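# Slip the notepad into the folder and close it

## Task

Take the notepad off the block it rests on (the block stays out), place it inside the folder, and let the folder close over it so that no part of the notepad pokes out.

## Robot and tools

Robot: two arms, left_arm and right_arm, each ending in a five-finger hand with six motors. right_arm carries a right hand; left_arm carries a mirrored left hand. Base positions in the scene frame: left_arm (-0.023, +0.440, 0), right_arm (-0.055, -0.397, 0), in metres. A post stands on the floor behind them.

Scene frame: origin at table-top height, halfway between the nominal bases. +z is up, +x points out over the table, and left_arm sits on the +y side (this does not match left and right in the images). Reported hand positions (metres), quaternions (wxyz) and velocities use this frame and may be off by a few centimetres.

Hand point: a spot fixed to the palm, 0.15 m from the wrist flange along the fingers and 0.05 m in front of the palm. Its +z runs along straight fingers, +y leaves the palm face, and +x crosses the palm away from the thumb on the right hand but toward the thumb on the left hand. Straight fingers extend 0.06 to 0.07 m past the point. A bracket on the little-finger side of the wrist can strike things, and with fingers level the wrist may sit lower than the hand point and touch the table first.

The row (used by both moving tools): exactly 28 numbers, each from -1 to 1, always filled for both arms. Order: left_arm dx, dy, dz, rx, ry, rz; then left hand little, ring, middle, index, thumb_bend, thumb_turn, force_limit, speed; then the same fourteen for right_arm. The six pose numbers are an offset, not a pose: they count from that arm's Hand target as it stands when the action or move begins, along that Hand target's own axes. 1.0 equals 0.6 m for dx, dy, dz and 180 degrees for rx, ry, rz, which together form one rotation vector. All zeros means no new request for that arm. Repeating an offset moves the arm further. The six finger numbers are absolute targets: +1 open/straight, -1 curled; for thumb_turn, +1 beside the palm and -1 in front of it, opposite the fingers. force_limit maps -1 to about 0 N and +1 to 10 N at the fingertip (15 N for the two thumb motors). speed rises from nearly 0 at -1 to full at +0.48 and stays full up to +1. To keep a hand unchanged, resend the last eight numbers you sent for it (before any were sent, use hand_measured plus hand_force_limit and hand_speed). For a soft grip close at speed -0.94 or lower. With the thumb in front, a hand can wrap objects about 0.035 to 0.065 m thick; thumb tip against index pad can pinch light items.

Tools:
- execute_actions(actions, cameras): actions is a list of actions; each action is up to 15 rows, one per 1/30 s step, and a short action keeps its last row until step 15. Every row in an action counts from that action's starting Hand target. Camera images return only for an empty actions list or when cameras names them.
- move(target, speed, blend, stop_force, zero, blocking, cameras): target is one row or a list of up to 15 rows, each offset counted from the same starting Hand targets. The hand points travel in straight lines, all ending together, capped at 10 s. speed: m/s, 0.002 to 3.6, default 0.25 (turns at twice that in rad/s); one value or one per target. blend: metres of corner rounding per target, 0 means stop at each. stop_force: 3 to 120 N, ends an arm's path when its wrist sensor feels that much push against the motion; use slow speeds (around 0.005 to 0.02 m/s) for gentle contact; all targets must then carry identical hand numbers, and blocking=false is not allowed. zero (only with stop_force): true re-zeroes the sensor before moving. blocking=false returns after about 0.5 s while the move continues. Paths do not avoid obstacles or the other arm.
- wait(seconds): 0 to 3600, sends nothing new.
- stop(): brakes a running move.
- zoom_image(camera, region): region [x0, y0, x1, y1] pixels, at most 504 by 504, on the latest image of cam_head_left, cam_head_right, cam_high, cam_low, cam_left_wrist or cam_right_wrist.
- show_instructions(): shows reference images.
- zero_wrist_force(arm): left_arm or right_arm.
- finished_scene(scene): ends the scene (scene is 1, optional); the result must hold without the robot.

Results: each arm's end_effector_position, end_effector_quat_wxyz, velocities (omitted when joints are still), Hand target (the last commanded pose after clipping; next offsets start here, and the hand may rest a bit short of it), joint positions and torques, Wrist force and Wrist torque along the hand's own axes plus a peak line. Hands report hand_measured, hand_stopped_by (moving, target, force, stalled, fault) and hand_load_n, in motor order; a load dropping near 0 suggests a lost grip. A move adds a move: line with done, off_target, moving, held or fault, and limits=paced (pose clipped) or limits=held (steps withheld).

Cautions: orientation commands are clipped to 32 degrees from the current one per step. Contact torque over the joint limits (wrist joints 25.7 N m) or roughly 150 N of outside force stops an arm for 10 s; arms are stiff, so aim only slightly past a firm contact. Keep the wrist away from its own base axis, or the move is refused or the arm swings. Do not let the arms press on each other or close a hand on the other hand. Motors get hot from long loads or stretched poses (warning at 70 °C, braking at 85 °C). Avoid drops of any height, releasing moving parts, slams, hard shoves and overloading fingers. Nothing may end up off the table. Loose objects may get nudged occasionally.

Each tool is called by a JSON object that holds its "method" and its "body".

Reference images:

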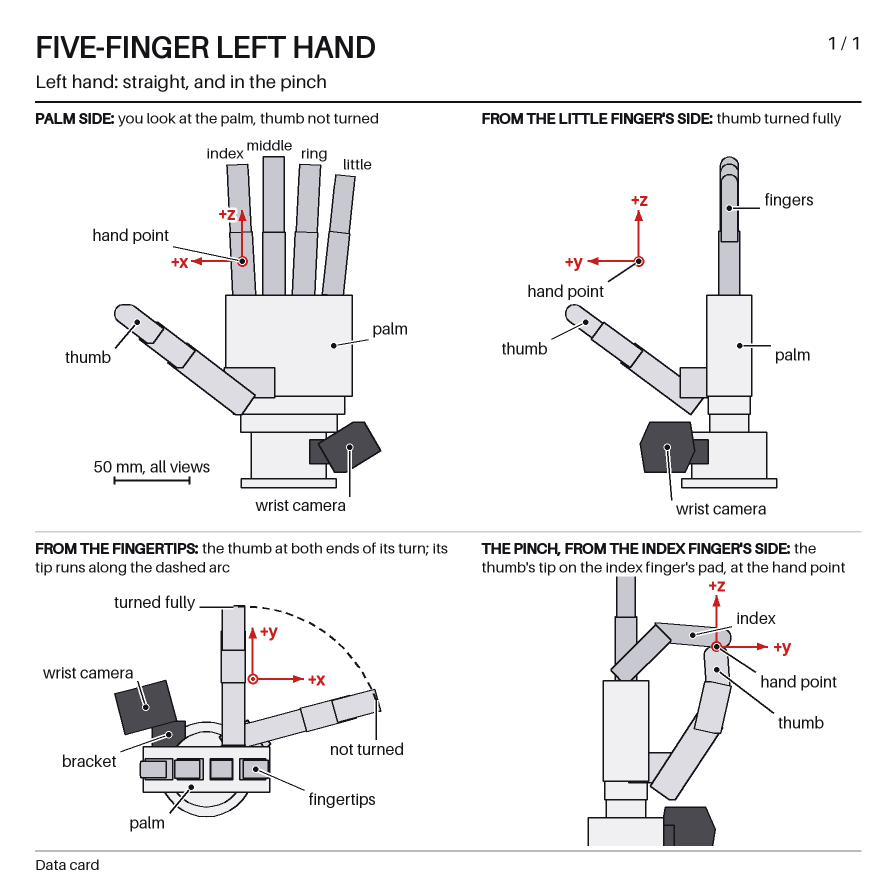

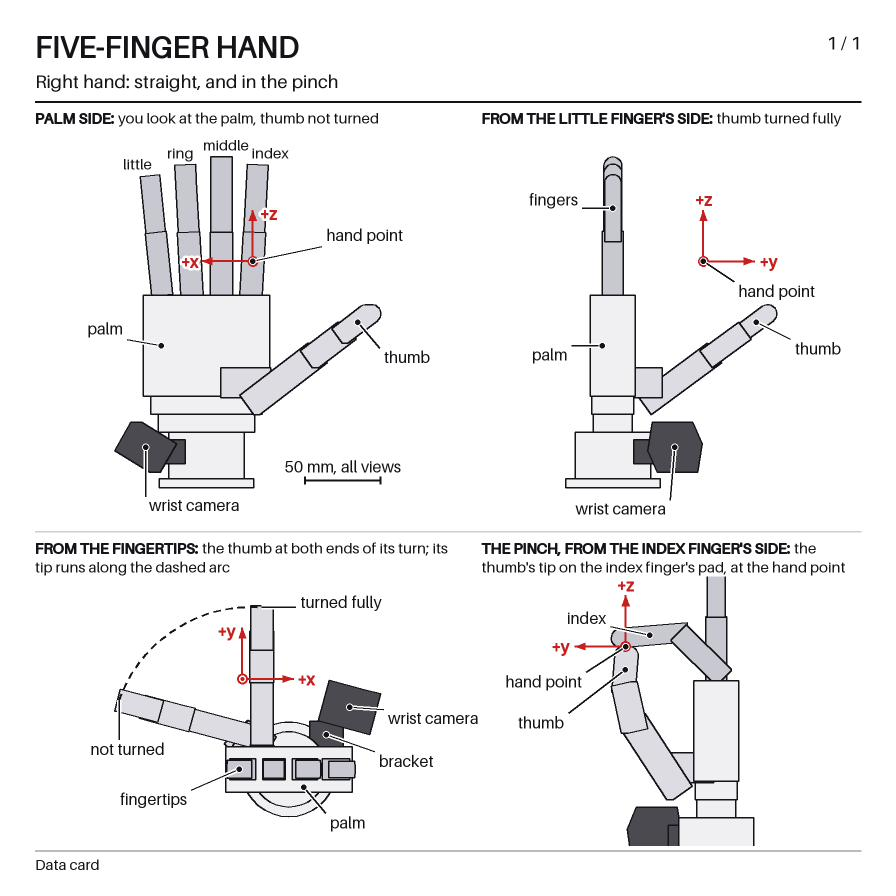

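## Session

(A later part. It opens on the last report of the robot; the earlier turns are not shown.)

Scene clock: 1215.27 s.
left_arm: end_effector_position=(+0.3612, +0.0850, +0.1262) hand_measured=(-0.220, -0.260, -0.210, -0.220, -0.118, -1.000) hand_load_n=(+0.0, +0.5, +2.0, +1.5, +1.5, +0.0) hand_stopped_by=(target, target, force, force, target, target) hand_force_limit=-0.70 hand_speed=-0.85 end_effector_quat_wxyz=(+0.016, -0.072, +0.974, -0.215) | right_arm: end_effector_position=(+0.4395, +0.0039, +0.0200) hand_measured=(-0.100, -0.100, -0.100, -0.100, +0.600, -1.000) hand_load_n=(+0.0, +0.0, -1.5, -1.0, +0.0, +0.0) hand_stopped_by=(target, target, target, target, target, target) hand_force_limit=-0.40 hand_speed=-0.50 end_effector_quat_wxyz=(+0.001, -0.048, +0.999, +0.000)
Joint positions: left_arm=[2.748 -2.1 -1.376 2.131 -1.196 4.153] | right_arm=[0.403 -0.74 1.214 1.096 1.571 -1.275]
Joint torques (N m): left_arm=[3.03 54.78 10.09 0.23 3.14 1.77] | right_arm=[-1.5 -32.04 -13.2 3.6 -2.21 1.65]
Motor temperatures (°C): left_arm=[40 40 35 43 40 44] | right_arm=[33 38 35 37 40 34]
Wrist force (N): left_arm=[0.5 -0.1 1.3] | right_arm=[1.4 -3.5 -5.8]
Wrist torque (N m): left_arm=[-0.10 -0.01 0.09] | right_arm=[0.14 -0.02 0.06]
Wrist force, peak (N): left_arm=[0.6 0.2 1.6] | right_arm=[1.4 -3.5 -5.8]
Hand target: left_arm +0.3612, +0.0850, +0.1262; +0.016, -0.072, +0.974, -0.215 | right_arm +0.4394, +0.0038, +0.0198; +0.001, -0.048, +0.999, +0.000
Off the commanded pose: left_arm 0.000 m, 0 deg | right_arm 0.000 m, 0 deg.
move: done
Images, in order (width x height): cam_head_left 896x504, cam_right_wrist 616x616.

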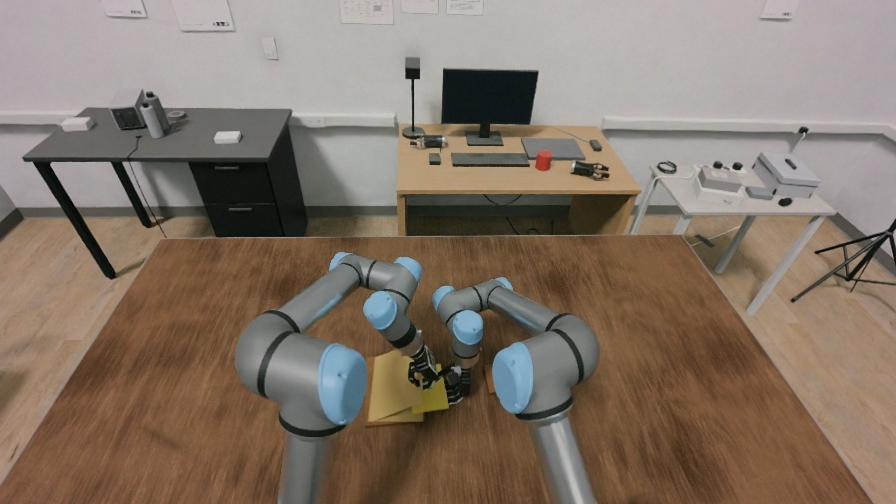

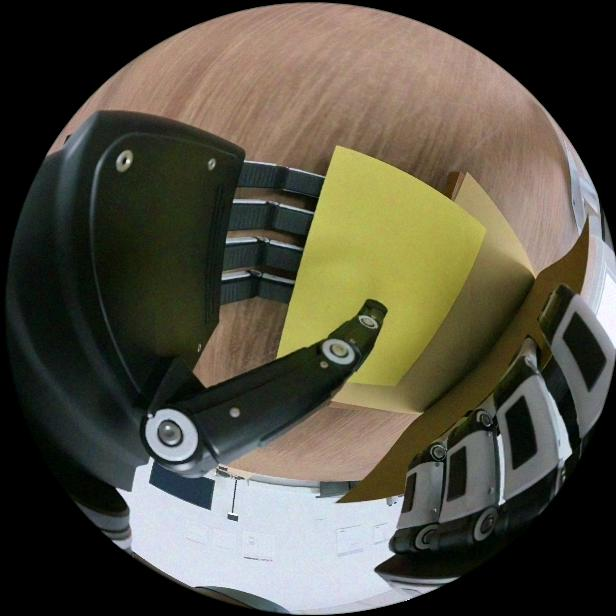

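{"method": "move", "body": {"target": [0,0,0,0,0,0,-0.22,-0.26,-0.26,-0.22,-0.12,-1,-0.7,-0.85,0,0.01,-0.001,0,0,0,-0.1,-0.1,-0.1,-0.1,0.6,-1,-0.4,-0.5], "speed": 0.25}}

{"method": "execute_actions", "body": {"actions": [[[0,0,0,0,0,0,-0.22,-0.26,-0.26,-0.22,-0.12,-1,-0.7,-0.85,0,0,0,0,0,0,-0.1,-0.1,-0.1,-0.1,0.0,-1,-0.4,-0.5]],[[0,0,0,0,0,0,-0.22,-0.26,-0.26,-0.22,-0.12,-1,-0.7,-0.85,0,0,0,0,0,0,-0.1,-0.1,-0.1,-0.1,-0.25,-1,-0.4,-0.9]]]}}

{"method": "wait", "body": {"seconds": 2, "cameras": ["cam_right_wrist"]}}

Scene clock: 1238.53 s.
left_arm: end_effector_position=(+0.3612, +0.0850, +0.1262) hand_measured=(-0.220, -0.260, -0.210, -0.220, -0.118, -1.000) hand_load_n=(+0.0, +1.0, +2.0, +1.5, +1.5, +0.0) hand_stopped_by=(target, target, force, force, target, target) hand_force_limit=-0.70 hand_speed=-0.85 end_effector_quat_wxyz=(+0.016, -0.072, +0.974, -0.215) | right_arm: end_effector_position=(+0.4388, +0.0099, +0.0204) hand_measured=(-0.100, -0.100, -0.100, -0.100, +0.600, -1.000) hand_load_n=(+0.0, +0.0, -0.5, +0.0, +0.0, +0.0) hand_stopped_by=(target, target, target, target, target, target) hand_force_limit=-0.40 hand_speed=-0.50 end_effector_quat_wxyz=(+0.001, -0.048, +0.999, +0.000)
Joint positions: left_arm=[2.748 -2.1 -1.376 2.131 -1.196 4.153] | right_arm=[0.413 -0.734 1.2 1.103 1.571 -1.265]
Joint torques (N m): left_arm=[1.9 54.87 11.02 0.03 3.15 1.71] | right_arm=[-5.72 -57.89 -7.91 0.82 0.72 -2.94]
Wrist force (N): left_arm=[0.3 0.2 1.5] | right_arm=[2.7 -0.7 -3.2]
Wrist torque (N m): left_arm=[-0.07 0.03 0.06] | right_arm=[0.27 -0.18 0.28]
Wrist force, peak (N): left_arm=[0.7 0.2 1.7] | right_arm=[1.7 -4.8 -6.1]
Hand target: left_arm +0.3612, +0.0850, +0.1262; +0.016, -0.072, +0.974, -0.215 | right_arm +0.4389, +0.0098, +0.0204; +0.001, -0.048, +0.999, +0.000
Off the commanded pose: left_arm 0.000 m, 0 deg | right_arm 0.000 m, 0 deg.
move: done

Scene clock: 1242.13 s.
left_arm: end_effector_position=(+0.3612, +0.0850, +0.1262) hand_measured=(-0.220, -0.260, -0.210, -0.220, -0.118, -1.000) hand_load_n=(+0.0, +0.5, +2.0, +1.5, +1.5, +0.0) hand_stopped_by=(target, target, force, force, target, target) hand_force_limit=-0.70 hand_speed=-0.85 end_effector_quat_wxyz=(+0.016, -0.072, +0.974, -0.215) | right_arm: end_effector_position=(+0.4389, +0.0098, +0.0205) hand_measured=(-0.100, -0.100, -0.100, -0.100, -0.128, -1.000) hand_load_n=(+0.0, +0.0, +0.0, +0.0, +4.5, +0.5) hand_stopped_by=(target, target, target, target, force, target) hand_force_limit=-0.40 hand_speed=-0.90 end_effector_quat_wxyz=(+0.001, -0.048, +0.999, +0.000)
Joint positions: left_arm=[2.748 -2.1 -1.376 2.131 -1.196 4.153] | right_arm=[0.413 -0.734 1.2 1.103 1.571 -1.265]
Joint torques (N m): left_arm=[0.22 54.43 12.6 -0.14 3.19 1.71] | right_arm=[-7.13 -55.33 -9.53 1.48 1.98 -3.04]
Wrist force (N): left_arm=[0.4 0.1 1.4] | right_arm=[2.3 0.2 -6.4]
Wrist torque (N m): left_arm=[-0.07 0.02 0.07] | right_arm=[0.37 -0.05 0.27]
Wrist force, peak (N): left_arm=[-0.1 0.1 1.7] | right_arm=[2.3 0.2 -6.4]
Hand target: left_arm +0.3612, +0.0850, +0.1262; +0.016, -0.072, +0.974, -0.215 | right_arm +0.4389, +0.0098, +0.0204; +0.001, -0.048, +0.999, +0.000
Off the commanded pose: left_arm 0.000 m, 0 deg | right_arm 0.000 m, 0 deg.

Scene clock: 1244.13 s.
left_arm: end_effector_position=(+0.3612, +0.0850, +0.1262) hand_measured=(-0.220, -0.260, -0.210, -0.220, -0.118, -1.000) hand_load_n=(+0.0, +1.0, +1.5, +1.5, +2.0, +0.0) hand_stopped_by=(target, target, force, force, target, target) hand_force_limit=-0.70 hand_speed=-0.85 end_effector_quat_wxyz=(+0.016, -0.072, +0.974, -0.215) | right_arm: end_effector_position=(+0.4389, +0.0098, +0.0205) hand_measured=(-0.100, -0.100, -0.100, -0.100, -0.128, -1.000) hand_load_n=(+0.0, +0.0, +0.0, +0.0, +4.5, +0.5) hand_stopped_by=(target, target, target, target, force, target) hand_force_limit=-0.40 hand_speed=-0.90 end_effector_quat_wxyz=(+0.001, -0.048, +0.999, +0.000)
Joint positions: left_arm=[2.748 -2.1 -1.376 2.131 -1.196 4.153] | right_arm=[0.413 -0.734 1.2 1.103 1.571 -1.265]
Joint torques (N m): left_arm=[-0.65 54.49 13.64 -0.19 3.09 1.69] | right_arm=[-6.69 -50.71 -9.08 1.53 2.12 -2.76]
Wrist force (N): left_arm=[0.4 0.0 1.3] | right_arm=[2.3 0.1 -6.0]
Wrist torque (N m): left_arm=[-0.08 -0.01 0.08] | right_arm=[0.32 -0.08 0.26]
Wrist force, peak (N): left_arm=[0.2 0.0 1.8] | right_arm=[2.5 0.4 -6.3]
Hand target: left_arm +0.3612, +0.0850, +0.1262; +0.016, -0.072, +0.974, -0.215 | right_arm +0.4389, +0.0098, +0.0204; +0.001, -0.048, +0.999, +0.000
Off the commanded pose: left_arm 0.000 m, 0 deg | right_arm 0.000 m, 0 deg.
wait: 2.00 s; at rest by 0.17 s

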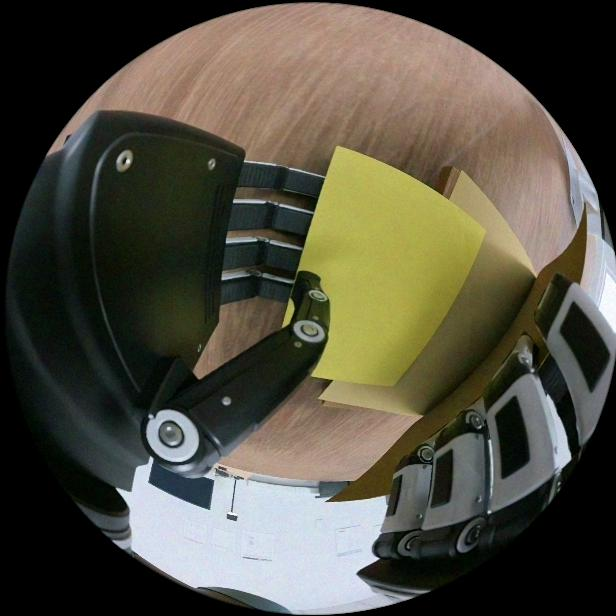

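{"method": "move", "body": {"target": [[0,0,0,0,0,0,-0.22,-0.26,-0.26,-0.22,-0.12,-1,-0.7,-0.85,0,0,-0.015,0,0,0,-0.1,-0.1,-0.1,-0.1,-0.25,-1,-0.4,-0.9],[0,0,0,0,0,0,-0.22,-0.26,-0.26,-0.22,-0.12,-1,-0.7,-0.85,0,-0.18,-0.018,0,0,0,-0.1,-0.1,-0.1,-0.1,-0.25,-1,-0.4,-0.9],[0,0,0,0,0,0,-0.22,-0.26,-0.26,-0.22,-0.12,-1,-0.7,-0.85,0,-0.2,-0.12,0,0,0,-0.1,-0.1,-0.1,-0.1,-0.25,-1,-0.4,-0.9]], "speed": 0.1, "blend": [0.003,0.01,0], "cameras": ["cam_head_left","cam_low","cam_right_wrist","cam_left_wrist","cam_high"]}}

Scene clock: 1252.20 s.
left_arm: end_effector_position=(+0.3612, +0.0850, +0.1262) hand_measured=(-0.220, -0.260, -0.210, -0.220, -0.118, -1.000) hand_load_n=(+0.0, +0.5, +1.5, +1.5, +1.5, +0.0) hand_stopped_by=(target, target, force, force, target, target) hand_force_limit=-0.70 hand_speed=-0.85 end_effector_quat_wxyz=(+0.016, -0.072, +0.974, -0.215) | right_arm: end_effector_position=(+0.4503, -0.1097, +0.0925) hand_measured=(-0.100, -0.100, -0.100, -0.100, -0.130, -1.000) hand_load_n=(+0.0, +0.0, +1.5, +1.0, +0.5, +0.0) hand_stopped_by=(target, target, target, target, force, target) hand_force_limit=-0.40 hand_speed=-0.90 end_effector_quat_wxyz=(+0.001, -0.048, +0.999, +0.000)
Joint positions: left_arm=[2.748 -2.1 -1.376 2.131 -1.196 4.153] | right_arm=[0.195 -0.928 1.347 1.149 1.57 -1.483]
Joint torques (N m): left_arm=[-2.69 54.36 15.36 -0.52 3.18 1.53] | right_arm=[7.59 -28.17 -9.26 0.71 -1.83 2.22]
Wrist force (N): left_arm=[0.7 -0.1 0.8] | right_arm=[2.0 -1.9 -2.1]
Wrist torque (N m): left_arm=[-0.07 -0.05 0.10] | right_arm=[0.12 -0.12 0.28]
Wrist force, peak (N): left_arm=[0.7 0.2 1.6] | right_arm=[2.6 0.3 -6.3]
Hand target: left_arm +0.3612, +0.0850, +0.1262; +0.016, -0.072, +0.974, -0.215 | right_arm +0.4502, -0.1097, +0.0924; +0.001, -0.048, +0.999, +0.000
Off the commanded pose: left_arm 0.000 m, 0 deg | right_arm 0.000 m, 0 deg.
move: done
Images, in order (width x height): cam_head_left 896x504, cam_high 896x504, cam_low 896x504, cam_left_wrist 616x616, cam_right_wrist 616x616.

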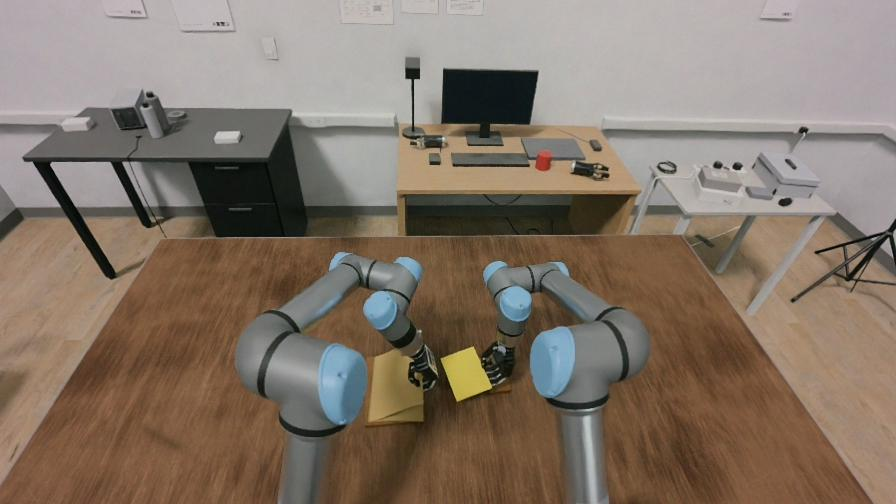

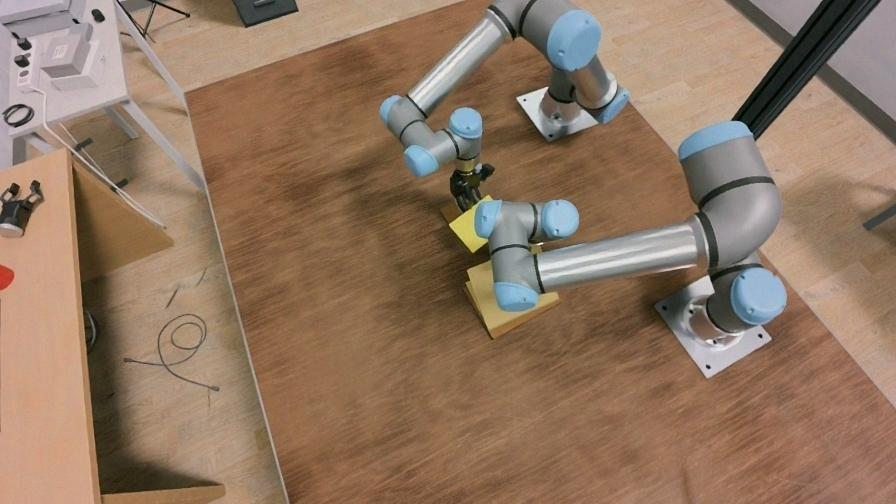

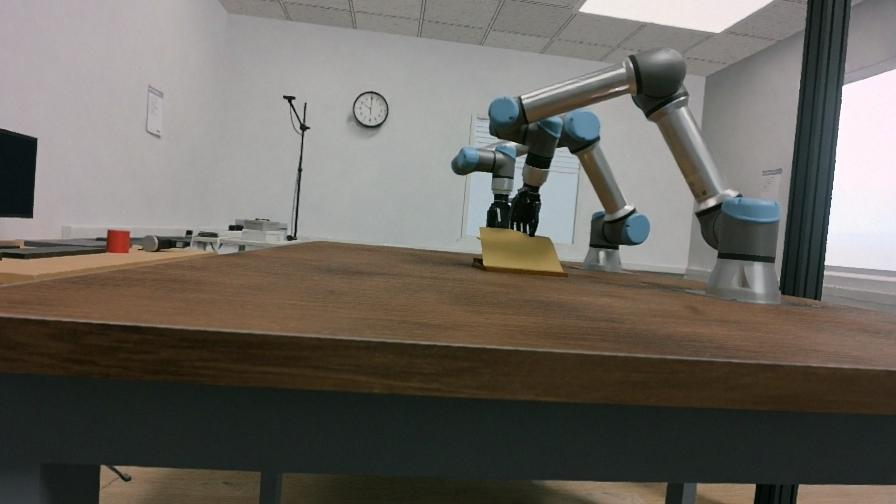

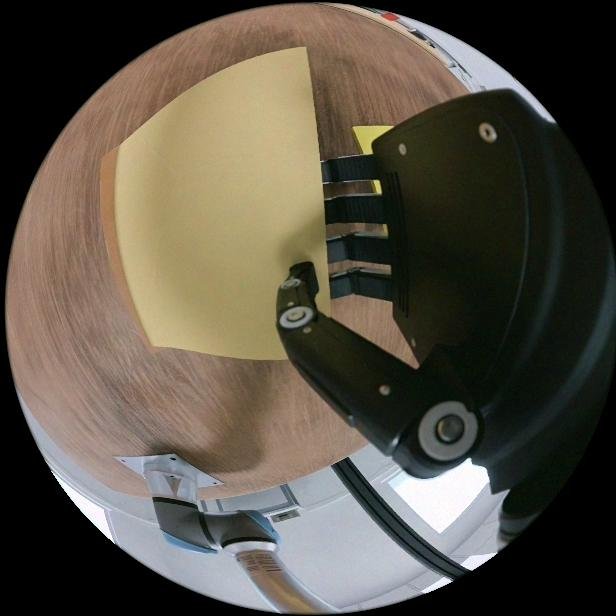

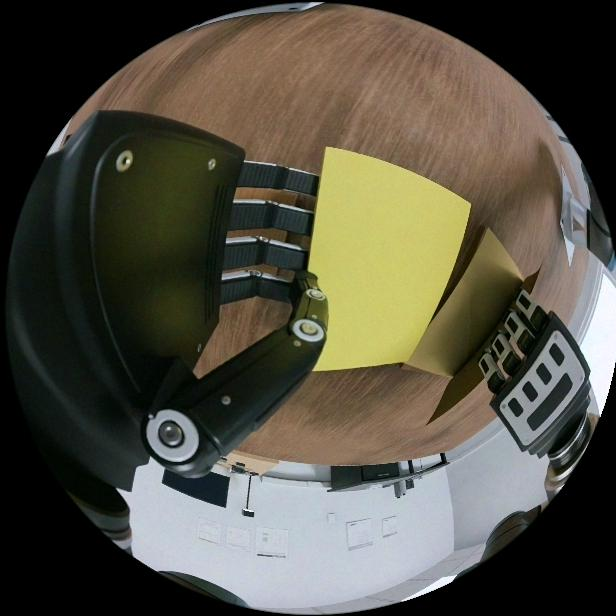

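{"method": "zoom_image", "body": {"camera": "cam_right_wrist", "region": [360, 180, 600, 460]}}

{"method": "zoom_image", "body": {"camera": "cam_low", "region": [440, 180, 600, 300]}}

{"method": "zoom_image", "body": {"camera": "cam_head_left", "region": [350, 320, 530, 440]}}

Scaled by 1.800 from the camera's image (finer frame: 880x880).

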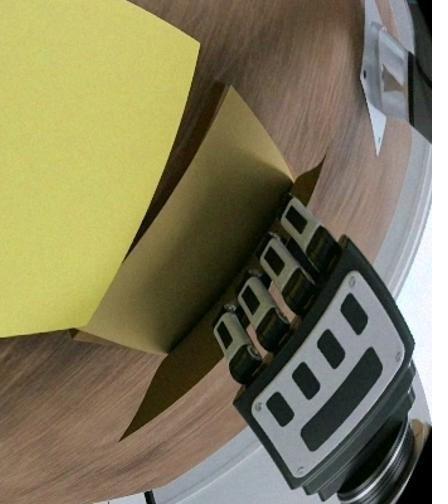

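Scaled by 3.150.

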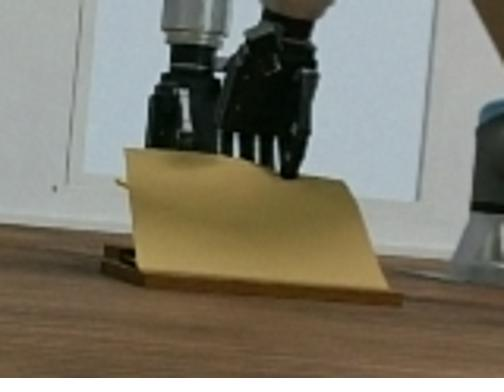

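Scaled by 2.800.

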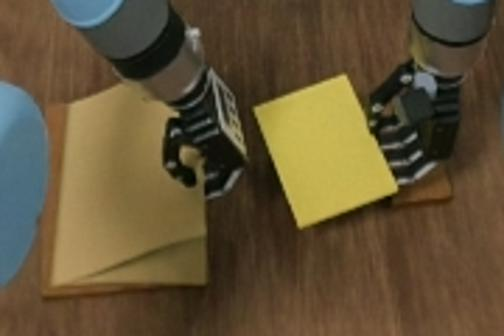

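{"method": "move", "body": {"target": [0,0,0,0,0,0,-0.22,-0.26,-0.26,-0.22,-0.12,-1,-0.7,-0.85,0.01,-0.175,-0.012,0,0,0.08,-0.1,-0.1,-0.1,-0.1,-0.25,-1,-0.4,-0.9], "speed": 0.1, "cameras": ["cam_head_left","cam_right_wrist","cam_high"]}}

Scene clock: 1270.53 s.
left_arm: end_effector_position=(+0.3612, +0.0850, +0.1262) hand_measured=(-0.220, -0.260, -0.210, -0.220, -0.118, -1.000) hand_load_n=(+0.0, +0.5, +1.5, +1.5, +1.5, +0.0) hand_stopped_by=(target, target, force, force, target, target) hand_force_limit=-0.70 hand_speed=-0.85 end_effector_quat_wxyz=(+0.016, -0.072, +0.974, -0.215) | right_arm: end_effector_position=(+0.4543, -0.2148, +0.0996) hand_measured=(-0.100, -0.100, -0.100, -0.100, -0.130, -1.000) hand_load_n=(+0.0, +0.5, +1.5, +0.5, +0.5, +0.0) hand_stopped_by=(target, target, target, target, force, target) hand_force_limit=-0.40 hand_speed=-0.90 end_effector_quat_wxyz=(+0.001, +0.078, +0.997, +0.000)
Joint positions: left_arm=[2.748 -2.1 -1.376 2.131 -1.196 4.153] | right_arm=[-0.001 -1.033 1.502 1.1 1.57 -1.427]
Joint torques (N m): left_arm=[-2.9 53.74 18.02 -0.7 3.12 1.61] | right_arm=[6.76 -24.77 -22.42 3.62 -2.05 -2.72]
Wrist force (N): left_arm=[0.4 -0.1 1.6] | right_arm=[2.6 -1.7 -2.3]
Wrist torque (N m): left_arm=[-0.10 0.00 0.08] | right_arm=[0.17 -0.21 0.14]
Wrist force, peak (N): left_arm=[0.4 -0.2 1.8] | right_arm=[2.5 -2.7 -2.5]
Hand target: left_arm +0.3612, +0.0850, +0.1262; +0.016, -0.072, +0.974, -0.215 | right_arm +0.4543, -0.2148, +0.0995; +0.001, +0.078, +0.997, +0.000
Off the commanded pose: left_arm 0.000 m, 0 deg | right_arm 0.000 m, 0 deg.
move: done
Images, in order (width x height): cam_head_left 896x504, cam_high 896x504, cam_right_wrist 616x616.

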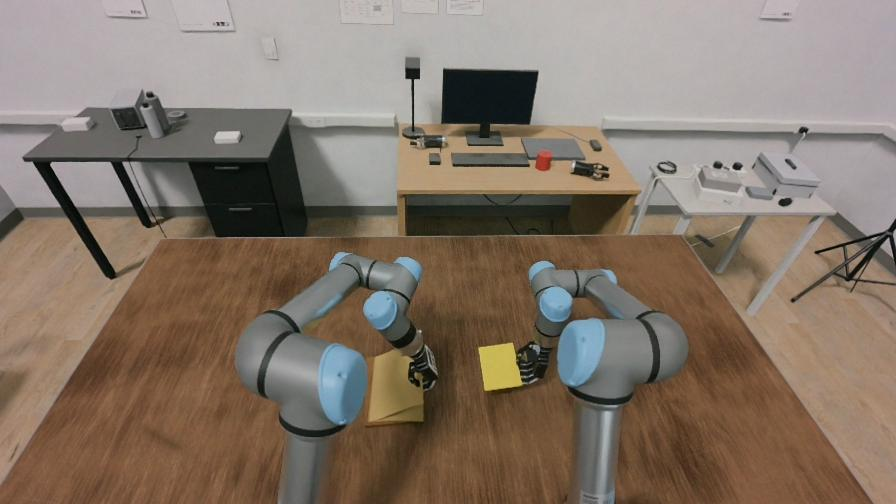

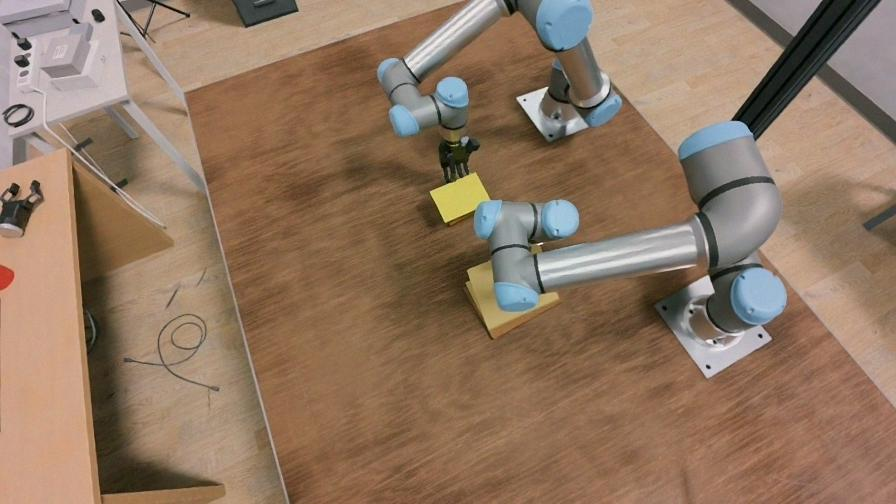

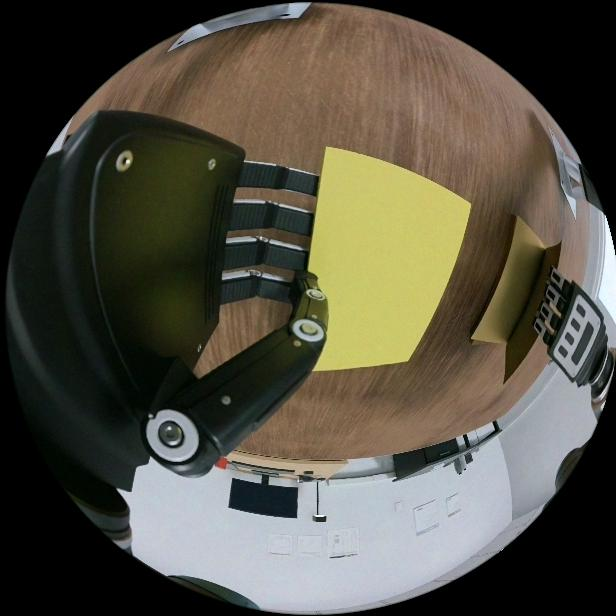

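{"method": "move", "body": {"target": [0,0,0,0,0,0,-0.22,-0.26,-0.26,-0.22,-0.12,-1,-0.7,-0.85,0,-0.0167,0.075,0,0,0,-0.1,-0.1,-0.1,-0.1,-0.25,-1,-0.4,-0.9], "speed": 0.1, "cameras": ["cam_head_left","cam_head_right","cam_right_wrist","cam_high"]}}

{"method": "zoom_image", "body": {"camera": "cam_head_left", "region": [440, 320, 580, 420]}}

{"method": "zoom_image", "body": {"camera": "cam_high", "region": [400, 120, 560, 260]}}

Scene clock: 1277.07 s.
left_arm: end_effector_position=(+0.3612, +0.0850, +0.1262) hand_measured=(-0.220, -0.260, -0.210, -0.220, -0.118, -1.000) hand_load_n=(+0.5, +0.5, +1.5, +1.5, +2.0, +0.0) hand_stopped_by=(target, target, force, force, target, target) hand_force_limit=-0.70 hand_speed=-0.85 end_effector_quat_wxyz=(+0.016, -0.072, +0.974, -0.215) | right_arm: end_effector_position=(+0.4528, -0.2247, +0.0544) hand_measured=(-0.100, -0.100, -0.100, -0.100, -0.130, -1.000) hand_load_n=(+0.0, +0.5, +1.5, +0.5, +0.5, +0.0) hand_stopped_by=(target, target, target, target, force, target) hand_force_limit=-0.40 hand_speed=-0.90 end_effector_quat_wxyz=(+0.001, +0.078, +0.997, +0.000)
Joint positions: left_arm=[2.748 -2.1 -1.376 2.131 -1.196 4.153] | right_arm=[-0.022 -0.988 1.56 0.997 1.57 -1.449]
Joint torques (N m): left_arm=[-2.68 53.87 19.71 -0.86 3.09 1.56] | right_arm=[6.88 -49.52 -22.36 3.31 -1.69 2.31]
Wrist force (N): left_arm=[0.1 0.2 0.9] | right_arm=[2.4 -1.5 -2.0]
Wrist torque (N m): left_arm=[-0.02 0.04 0.05] | right_arm=[0.19 -0.18 0.29]
Wrist force, peak (N): left_arm=[0.4 -0.2 1.7] | right_arm=[2.4 -1.5 -3.6]
Hand target: left_arm +0.3612, +0.0850, +0.1262; +0.016, -0.072, +0.974, -0.215 | right_arm +0.4528, -0.2246, +0.0545; +0.001, +0.078, +0.997, +0.000
Off the commanded pose: left_arm 0.000 m, 0 deg | right_arm 0.000 m, 0 deg.
move: done
Images, in order (width x height): cam_head_left 896x504, cam_head_right 896x504, cam_high 896x504, cam_right_wrist 616x616.

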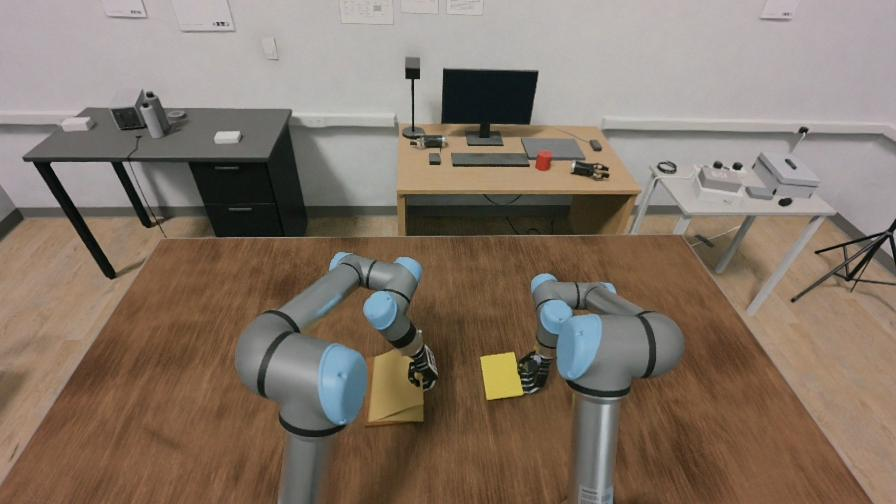

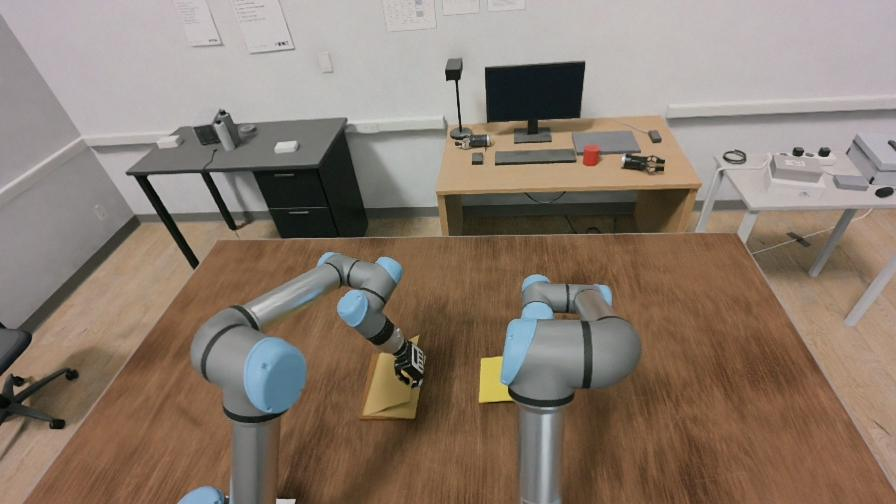

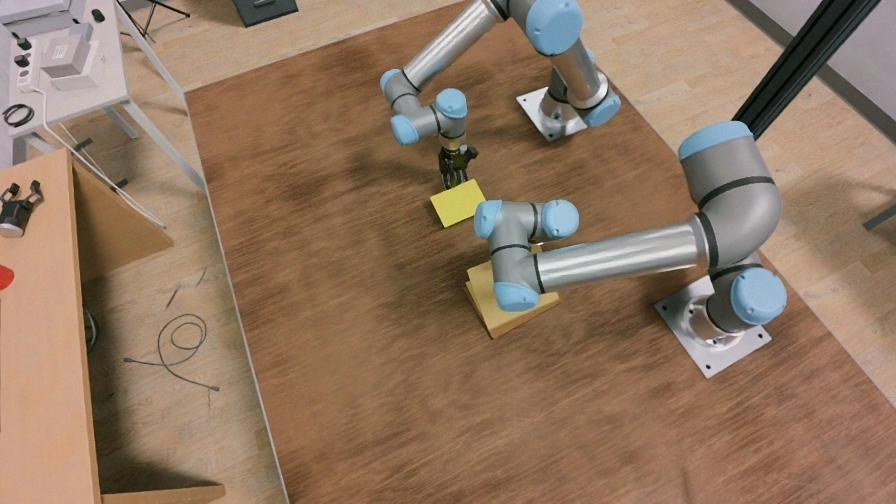

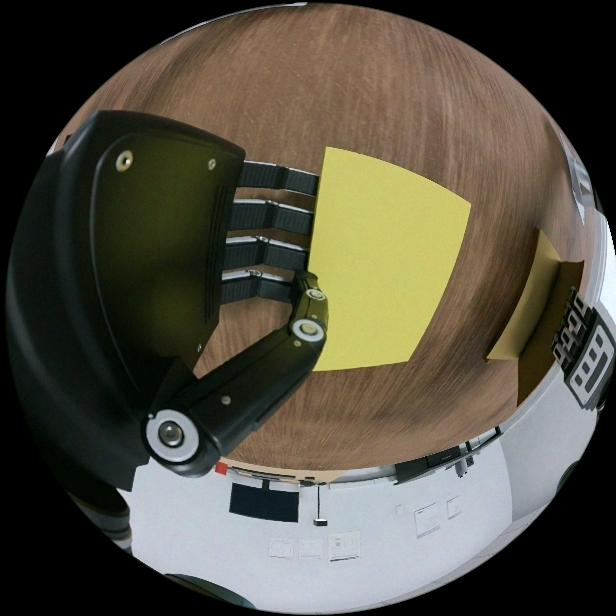

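Scaled by 3.600.

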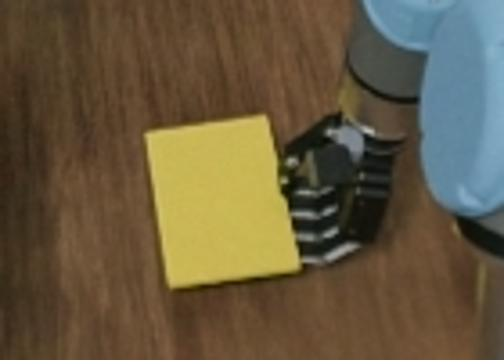

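Scaled by 3.150.

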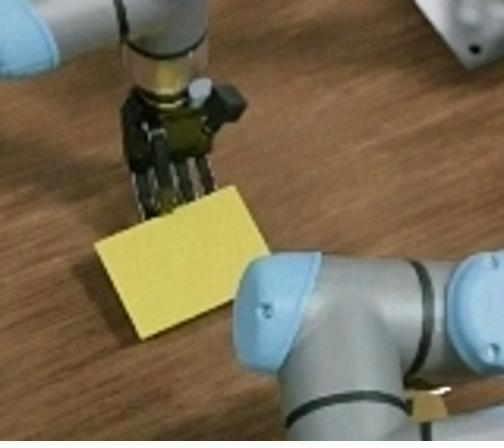

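{"method": "move", "body": {"target": [0,0,0,0,0,0,-0.22,-0.26,-0.26,-0.22,-0.12,-1,-0.7,-0.85,0,0,0.0483,0,0,0,-0.1,-0.1,-0.1,-0.1,-0.25,-1,-0.4,-0.9], "speed": 0.03, "stop_force": 4, "cameras": ["cam_head_left","cam_right_wrist"]}}

Scene clock: 1281.77 s.
left_arm: end_effector_position=(+0.3612, +0.0850, +0.1262) hand_measured=(-0.220, -0.260, -0.210, -0.220, -0.118, -1.000) hand_load_n=(+0.0, +1.0, +1.5, +1.5, +2.0, +0.0) hand_stopped_by=(target, target, force, force, target, target) hand_force_limit=-0.70 hand_speed=-0.85 end_effector_quat_wxyz=(+0.016, -0.072, +0.974, -0.215) | right_arm: end_effector_position=(+0.4529, -0.2246, +0.0255) hand_measured=(-0.100, -0.100, -0.100, -0.100, -0.130, -1.000) hand_load_n=(+0.0, +0.5, +0.0, +0.0, +0.0, +0.0) hand_stopped_by=(target, target, target, target, force, target) hand_force_limit=-0.40 hand_speed=-0.90 end_effector_quat_wxyz=(+0.001, +0.078, +0.997, +0.000)
Joint positions: left_arm=[2.748 -2.1 -1.376 2.131 -1.196 4.153] | right_arm=[-0.022 -0.949 1.582 0.936 1.57 -1.448]
Joint torques (N m): left_arm=[-2.51 54.13 21.18 -1.09 2.99 1.57] | right_arm=[7.2 -49.26 -22.36 4.04 -1.33 2.18]
Wrist force (N): left_arm=[0.7 0.4 1.4] | right_arm=[2.2 -1.6 -2.3]
Wrist torque (N m): left_arm=[-0.02 -0.04 0.09] | right_arm=[0.15 -0.17 0.25]
Wrist force, peak (N): left_arm=[0.8 0.0 1.6] | right_arm=[2.8 -1.9 -2.7]
Hand target: left_arm +0.3612, +0.0850, +0.1262; +0.016, -0.072, +0.974, -0.215 | right_arm +0.4529, -0.2246, +0.0255; +0.001, +0.078, +0.997, +0.000
Off the commanded pose: left_arm 0.000 m, 0 deg | right_arm 0.000 m, 0 deg.
move: done

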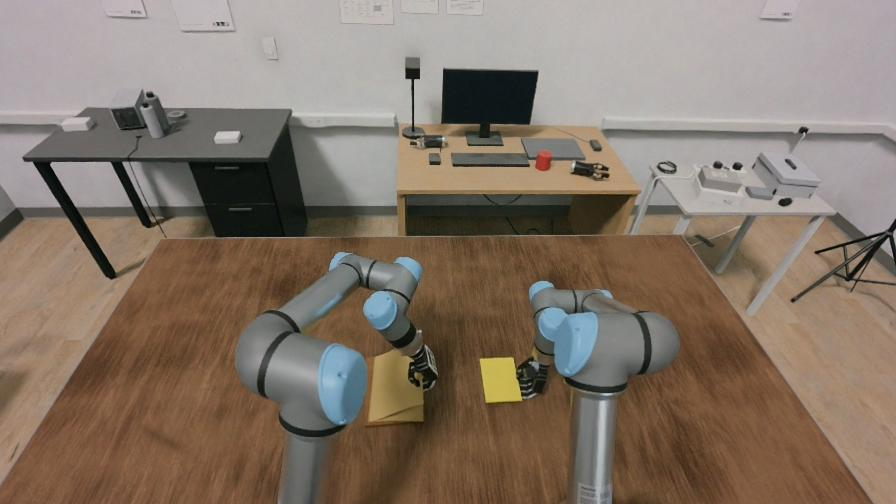

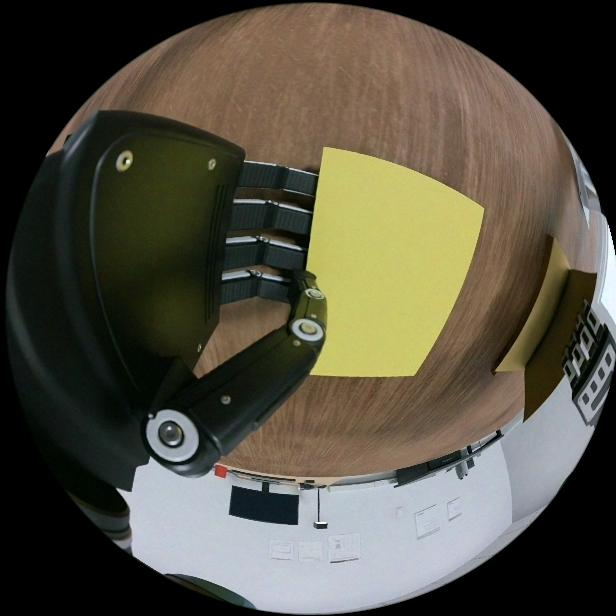

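{"method": "move", "body": {"target": [0,0,0,0,0,0,-0.22,-0.26,-0.26,-0.22,-0.12,-1,-0.7,-0.85,0,0,0.0012,0,0,0,-0.1,-0.1,-0.1,-0.1,-0.25,-1,-0.4,-0.9], "speed": 0.02}}

{"method": "execute_actions", "body": {"actions": [[[0,0,0,0,0,0,-0.22,-0.26,-0.26,-0.22,-0.12,-1,-0.7,-0.85,0,0,0,0,0,0,-0.1,-0.1,-0.1,-0.1,0.6,-1,-0.4,-0.7]]]}}

{"method": "wait", "body": {"seconds": 1}}

{"method": "move", "body": {"target": [[0,0,0,0,0,0,-0.22,-0.26,-0.26,-0.22,-0.12,-1,-0.7,-0.85,0,0,0.0073,0,0,0,-0.1,-0.1,-0.1,-0.1,0.6,-1,-0.4,-0.7],[0,0,0,0,0,0,-0.22,-0.26,-0.26,-0.22,-0.12,-1,-0.7,-0.85,0,-0.0833,0.0073,0,0,0,-0.1,-0.1,-0.1,-0.1,0.6,-1,-0.4,-0.7]], "speed": [0.02,0.06], "cameras": ["cam_head_left","cam_right_wrist","cam_high"]}}

Scene clock: 1285.83 s.
left_arm: end_effector_position=(+0.3612, +0.0850, +0.1262) hand_measured=(-0.220, -0.260, -0.210, -0.220, -0.118, -1.000) hand_load_n=(+0.0, +0.5, +1.5, +1.5, +2.0, +0.0) hand_stopped_by=(target, target, force, force, target, target) hand_force_limit=-0.70 hand_speed=-0.85 end_effector_quat_wxyz=(+0.016, -0.072, +0.974, -0.215) | right_arm: end_effector_position=(+0.4529, -0.2246, +0.0248) hand_measured=(-0.100, -0.100, -0.100, -0.100, -0.130, -1.000) hand_load_n=(+0.0, +0.0, +0.0, +0.0, +0.0, +0.0) hand_stopped_by=(target, target, target, target, force, target) hand_force_limit=-0.40 hand_speed=-0.90 end_effector_quat_wxyz=(+0.001, +0.078, +0.997, +0.000)
Joint positions: left_arm=[2.748 -2.1 -1.376 2.131 -1.196 4.153] | right_arm=[-0.022 -0.948 1.583 0.935 1.57 -1.448]
Joint torques (N m): left_arm=[-2.68 53.62 21.65 -1.23 2.94 1.54] | right_arm=[6.59 -26.01 -5.78 2.93 -0.91 2.27]
Wrist force (N): left_arm=[0.4 -0.4 1.3] | right_arm=[2.3 -1.3 -2.6]
Wrist torque (N m): left_arm=[-0.13 0.01 0.09] | right_arm=[0.21 -0.17 0.27]
Wrist force, peak (N): left_arm=[0.7 -0.2 1.7] | right_arm=[2.9 -1.5 -3.0]
Hand target: left_arm +0.3612, +0.0850, +0.1262; +0.016, -0.072, +0.974, -0.215 | right_arm +0.4529, -0.2246, +0.0248; +0.001, +0.078, +0.997, +0.000
Off the commanded pose: left_arm 0.000 m, 0 deg | right_arm 0.000 m, 0 deg.
move: done

Scene clock: 1287.80 s.
left_arm: end_effector_position=(+0.3612, +0.0850, +0.1262) hand_measured=(-0.220, -0.260, -0.210, -0.220, -0.118, -1.000) hand_load_n=(+0.0, +1.0, +1.5, +1.5, +1.5, +0.0) hand_stopped_by=(target, target, force, force, target, target) hand_force_limit=-0.70 hand_speed=-0.85 end_effector_quat_wxyz=(+0.016, -0.072, +0.974, -0.215) | right_arm: end_effector_position=(+0.4529, -0.2246, +0.0248) hand_measured=(-0.100, -0.100, -0.100, -0.100, +0.600, -1.000) hand_load_n=(+0.0, +0.0, +0.0, +0.0, +0.0, +0.0) hand_stopped_by=(target, target, target, target, target, target) hand_force_limit=-0.40 hand_speed=-0.70 end_effector_quat_wxyz=(+0.001, +0.078, +0.997, +0.000)
Joint positions: left_arm=[2.748 -2.1 -1.376 2.131 -1.196 4.153] | right_arm=[-0.022 -0.948 1.583 0.935 1.57 -1.448]
Joint torques (N m): left_arm=[-2.79 53.45 21.81 -1.3 2.92 1.58] | right_arm=[5.94 -24.5 -6.32 3.68 -0.45 2.35]
Wrist force (N): left_arm=[0.2 0.0 1.5] | right_arm=[2.4 -1.5 -2.8]
Wrist torque (N m): left_arm=[-0.08 0.03 0.06] | right_arm=[0.20 -0.18 0.26]
Wrist force, peak (N): left_arm=[0.4 -0.2 1.7] | right_arm=[2.4 -1.6 -2.9]
Hand target: left_arm +0.3612, +0.0850, +0.1262; +0.016, -0.072, +0.974, -0.215 | right_arm +0.4529, -0.2246, +0.0248; +0.001, +0.078, +0.997, +0.000
Off the commanded pose: left_arm 0.000 m, 0 deg | right_arm 0.000 m, 0 deg.

Scene clock: 1288.80 s.
left_arm: end_effector_position=(+0.3612, +0.0850, +0.1262) hand_measured=(-0.220, -0.260, -0.210, -0.220, -0.118, -1.000) hand_load_n=(+0.0, +1.0, +1.5, +1.5, +2.0, +0.0) hand_stopped_by=(target, target, force, force, target, target) hand_force_limit=-0.70 hand_speed=-0.85 end_effector_quat_wxyz=(+0.016, -0.072, +0.974, -0.215) | right_arm: end_effector_position=(+0.4529, -0.2246, +0.0248) hand_measured=(-0.100, -0.100, -0.100, -0.100, +0.600, -1.000) hand_load_n=(+0.0, +0.0, +0.0, +0.0, -0.5, +0.0) hand_stopped_by=(target, target, target, target, target, target) hand_force_limit=-0.40 hand_speed=-0.70 end_effector_quat_wxyz=(+0.001, +0.078, +0.997, +0.000)
Joint positions: left_arm=[2.748 -2.1 -1.376 2.131 -1.196 4.153] | right_arm=[-0.022 -0.948 1.583 0.935 1.57 -1.448]
Joint torques (N m): left_arm=[-3.22 53.26 22.07 -1.36 2.99 1.6] | right_arm=[6.3 -25.73 -7.67 3.68 -0.25 2.59]
Wrist force (N): left_arm=[0.1 -0.3 1.3] | right_arm=[2.4 -1.5 -2.6]
Wrist torque (N m): left_arm=[-0.13 0.06 0.07] | right_arm=[0.19 -0.19 0.26]
Wrist force, peak (N): left_arm=[0.5 0.0 1.5] | right_arm=[2.7 -1.6 -2.8]
Hand target: left_arm +0.3612, +0.0850, +0.1262; +0.016, -0.072, +0.974, -0.215 | right_arm +0.4529, -0.2246, +0.0248; +0.001, +0.078, +0.997, +0.000
Off the commanded pose: left_arm 0.000 m, 0 deg | right_arm 0.000 m, 0 deg.
wait: 1.00 s; at rest by 0.17 s

Scene clock: 1290.30 s.
left_arm: end_effector_position=(+0.3612, +0.0850, +0.1262) hand_measured=(-0.220, -0.260, -0.210, -0.220, -0.118, -1.000) hand_load_n=(+0.0, +1.0, +2.0, +2.0, +2.0, +0.0) hand_stopped_by=(target, target, force, force, target, target) hand_force_limit=-0.70 hand_speed=-0.85 end_effector_quat_wxyz=(+0.016, -0.072, +0.974, -0.215) | right_arm: end_effector_position=(+0.4452, -0.2740, +0.0205) hand_measured=(-0.100, -0.100, -0.100, -0.100, +0.600, -1.000) hand_load_n=(+0.0, +0.0, +0.0, +0.5, +0.0, +0.0) hand_stopped_by=(target, target, target, target, target, target) hand_force_limit=-0.40 hand_speed=-0.70 end_effector_quat_wxyz=(+0.001, +0.078, +0.997, +0.000)
Joint positions: left_arm=[2.748 -2.1 -1.376 2.131 -1.196 4.153] | right_arm=[-0.131 -0.976 1.646 0.899 1.57 -1.558]
Joint torques (N m): left_arm=[-2.69 53.2 21.99 -1.47 3 1.58] | right_arm=[6.32 -24.81 -22.26 3.71 -2.17 2.11]
Wrist force (N): left_arm=[0.2 0.2 1.2] | right_arm=[2.6 -1.6 -3.1]
Wrist torque (N m): left_arm=[-0.04 0.03 0.06] | right_arm=[0.20 -0.19 0.13]
Wrist force, peak (N): left_arm=[0.7 -0.1 1.6] | right_arm=[2.9 -1.7 -3.3]
Hand target: left_arm +0.3612, +0.0850, +0.1262; +0.016, -0.072, +0.974, -0.215 | right_arm +0.4452, -0.2740, +0.0204; +0.001, +0.078, +0.997, +0.000
Off the commanded pose: left_arm 0.000 m, 0 deg | right_arm 0.000 m, 0 deg.
move: done
Images, in order (width x height): cam_head_left 896x504, cam_high 896x504, cam_right_wrist 616x616.

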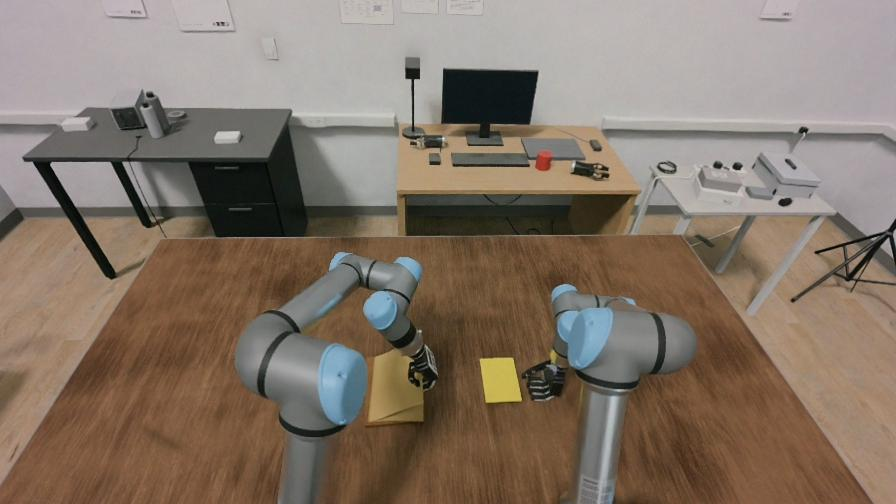

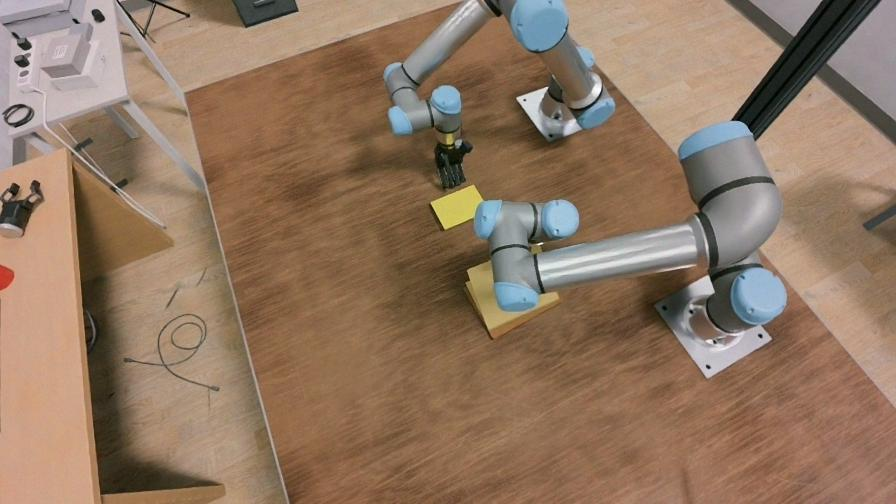

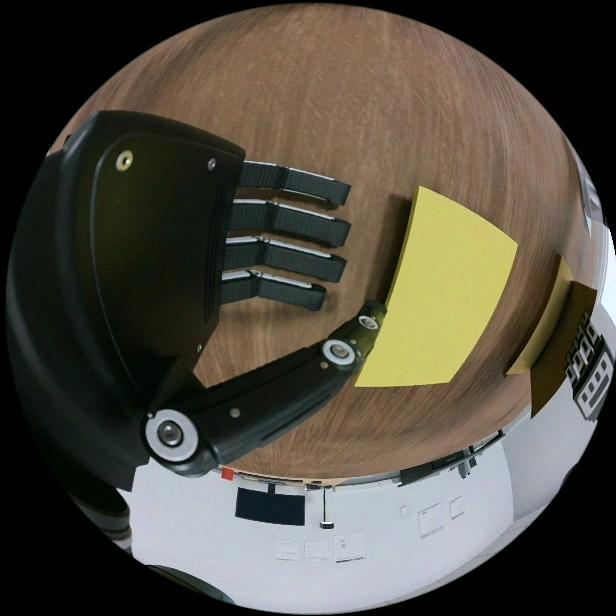

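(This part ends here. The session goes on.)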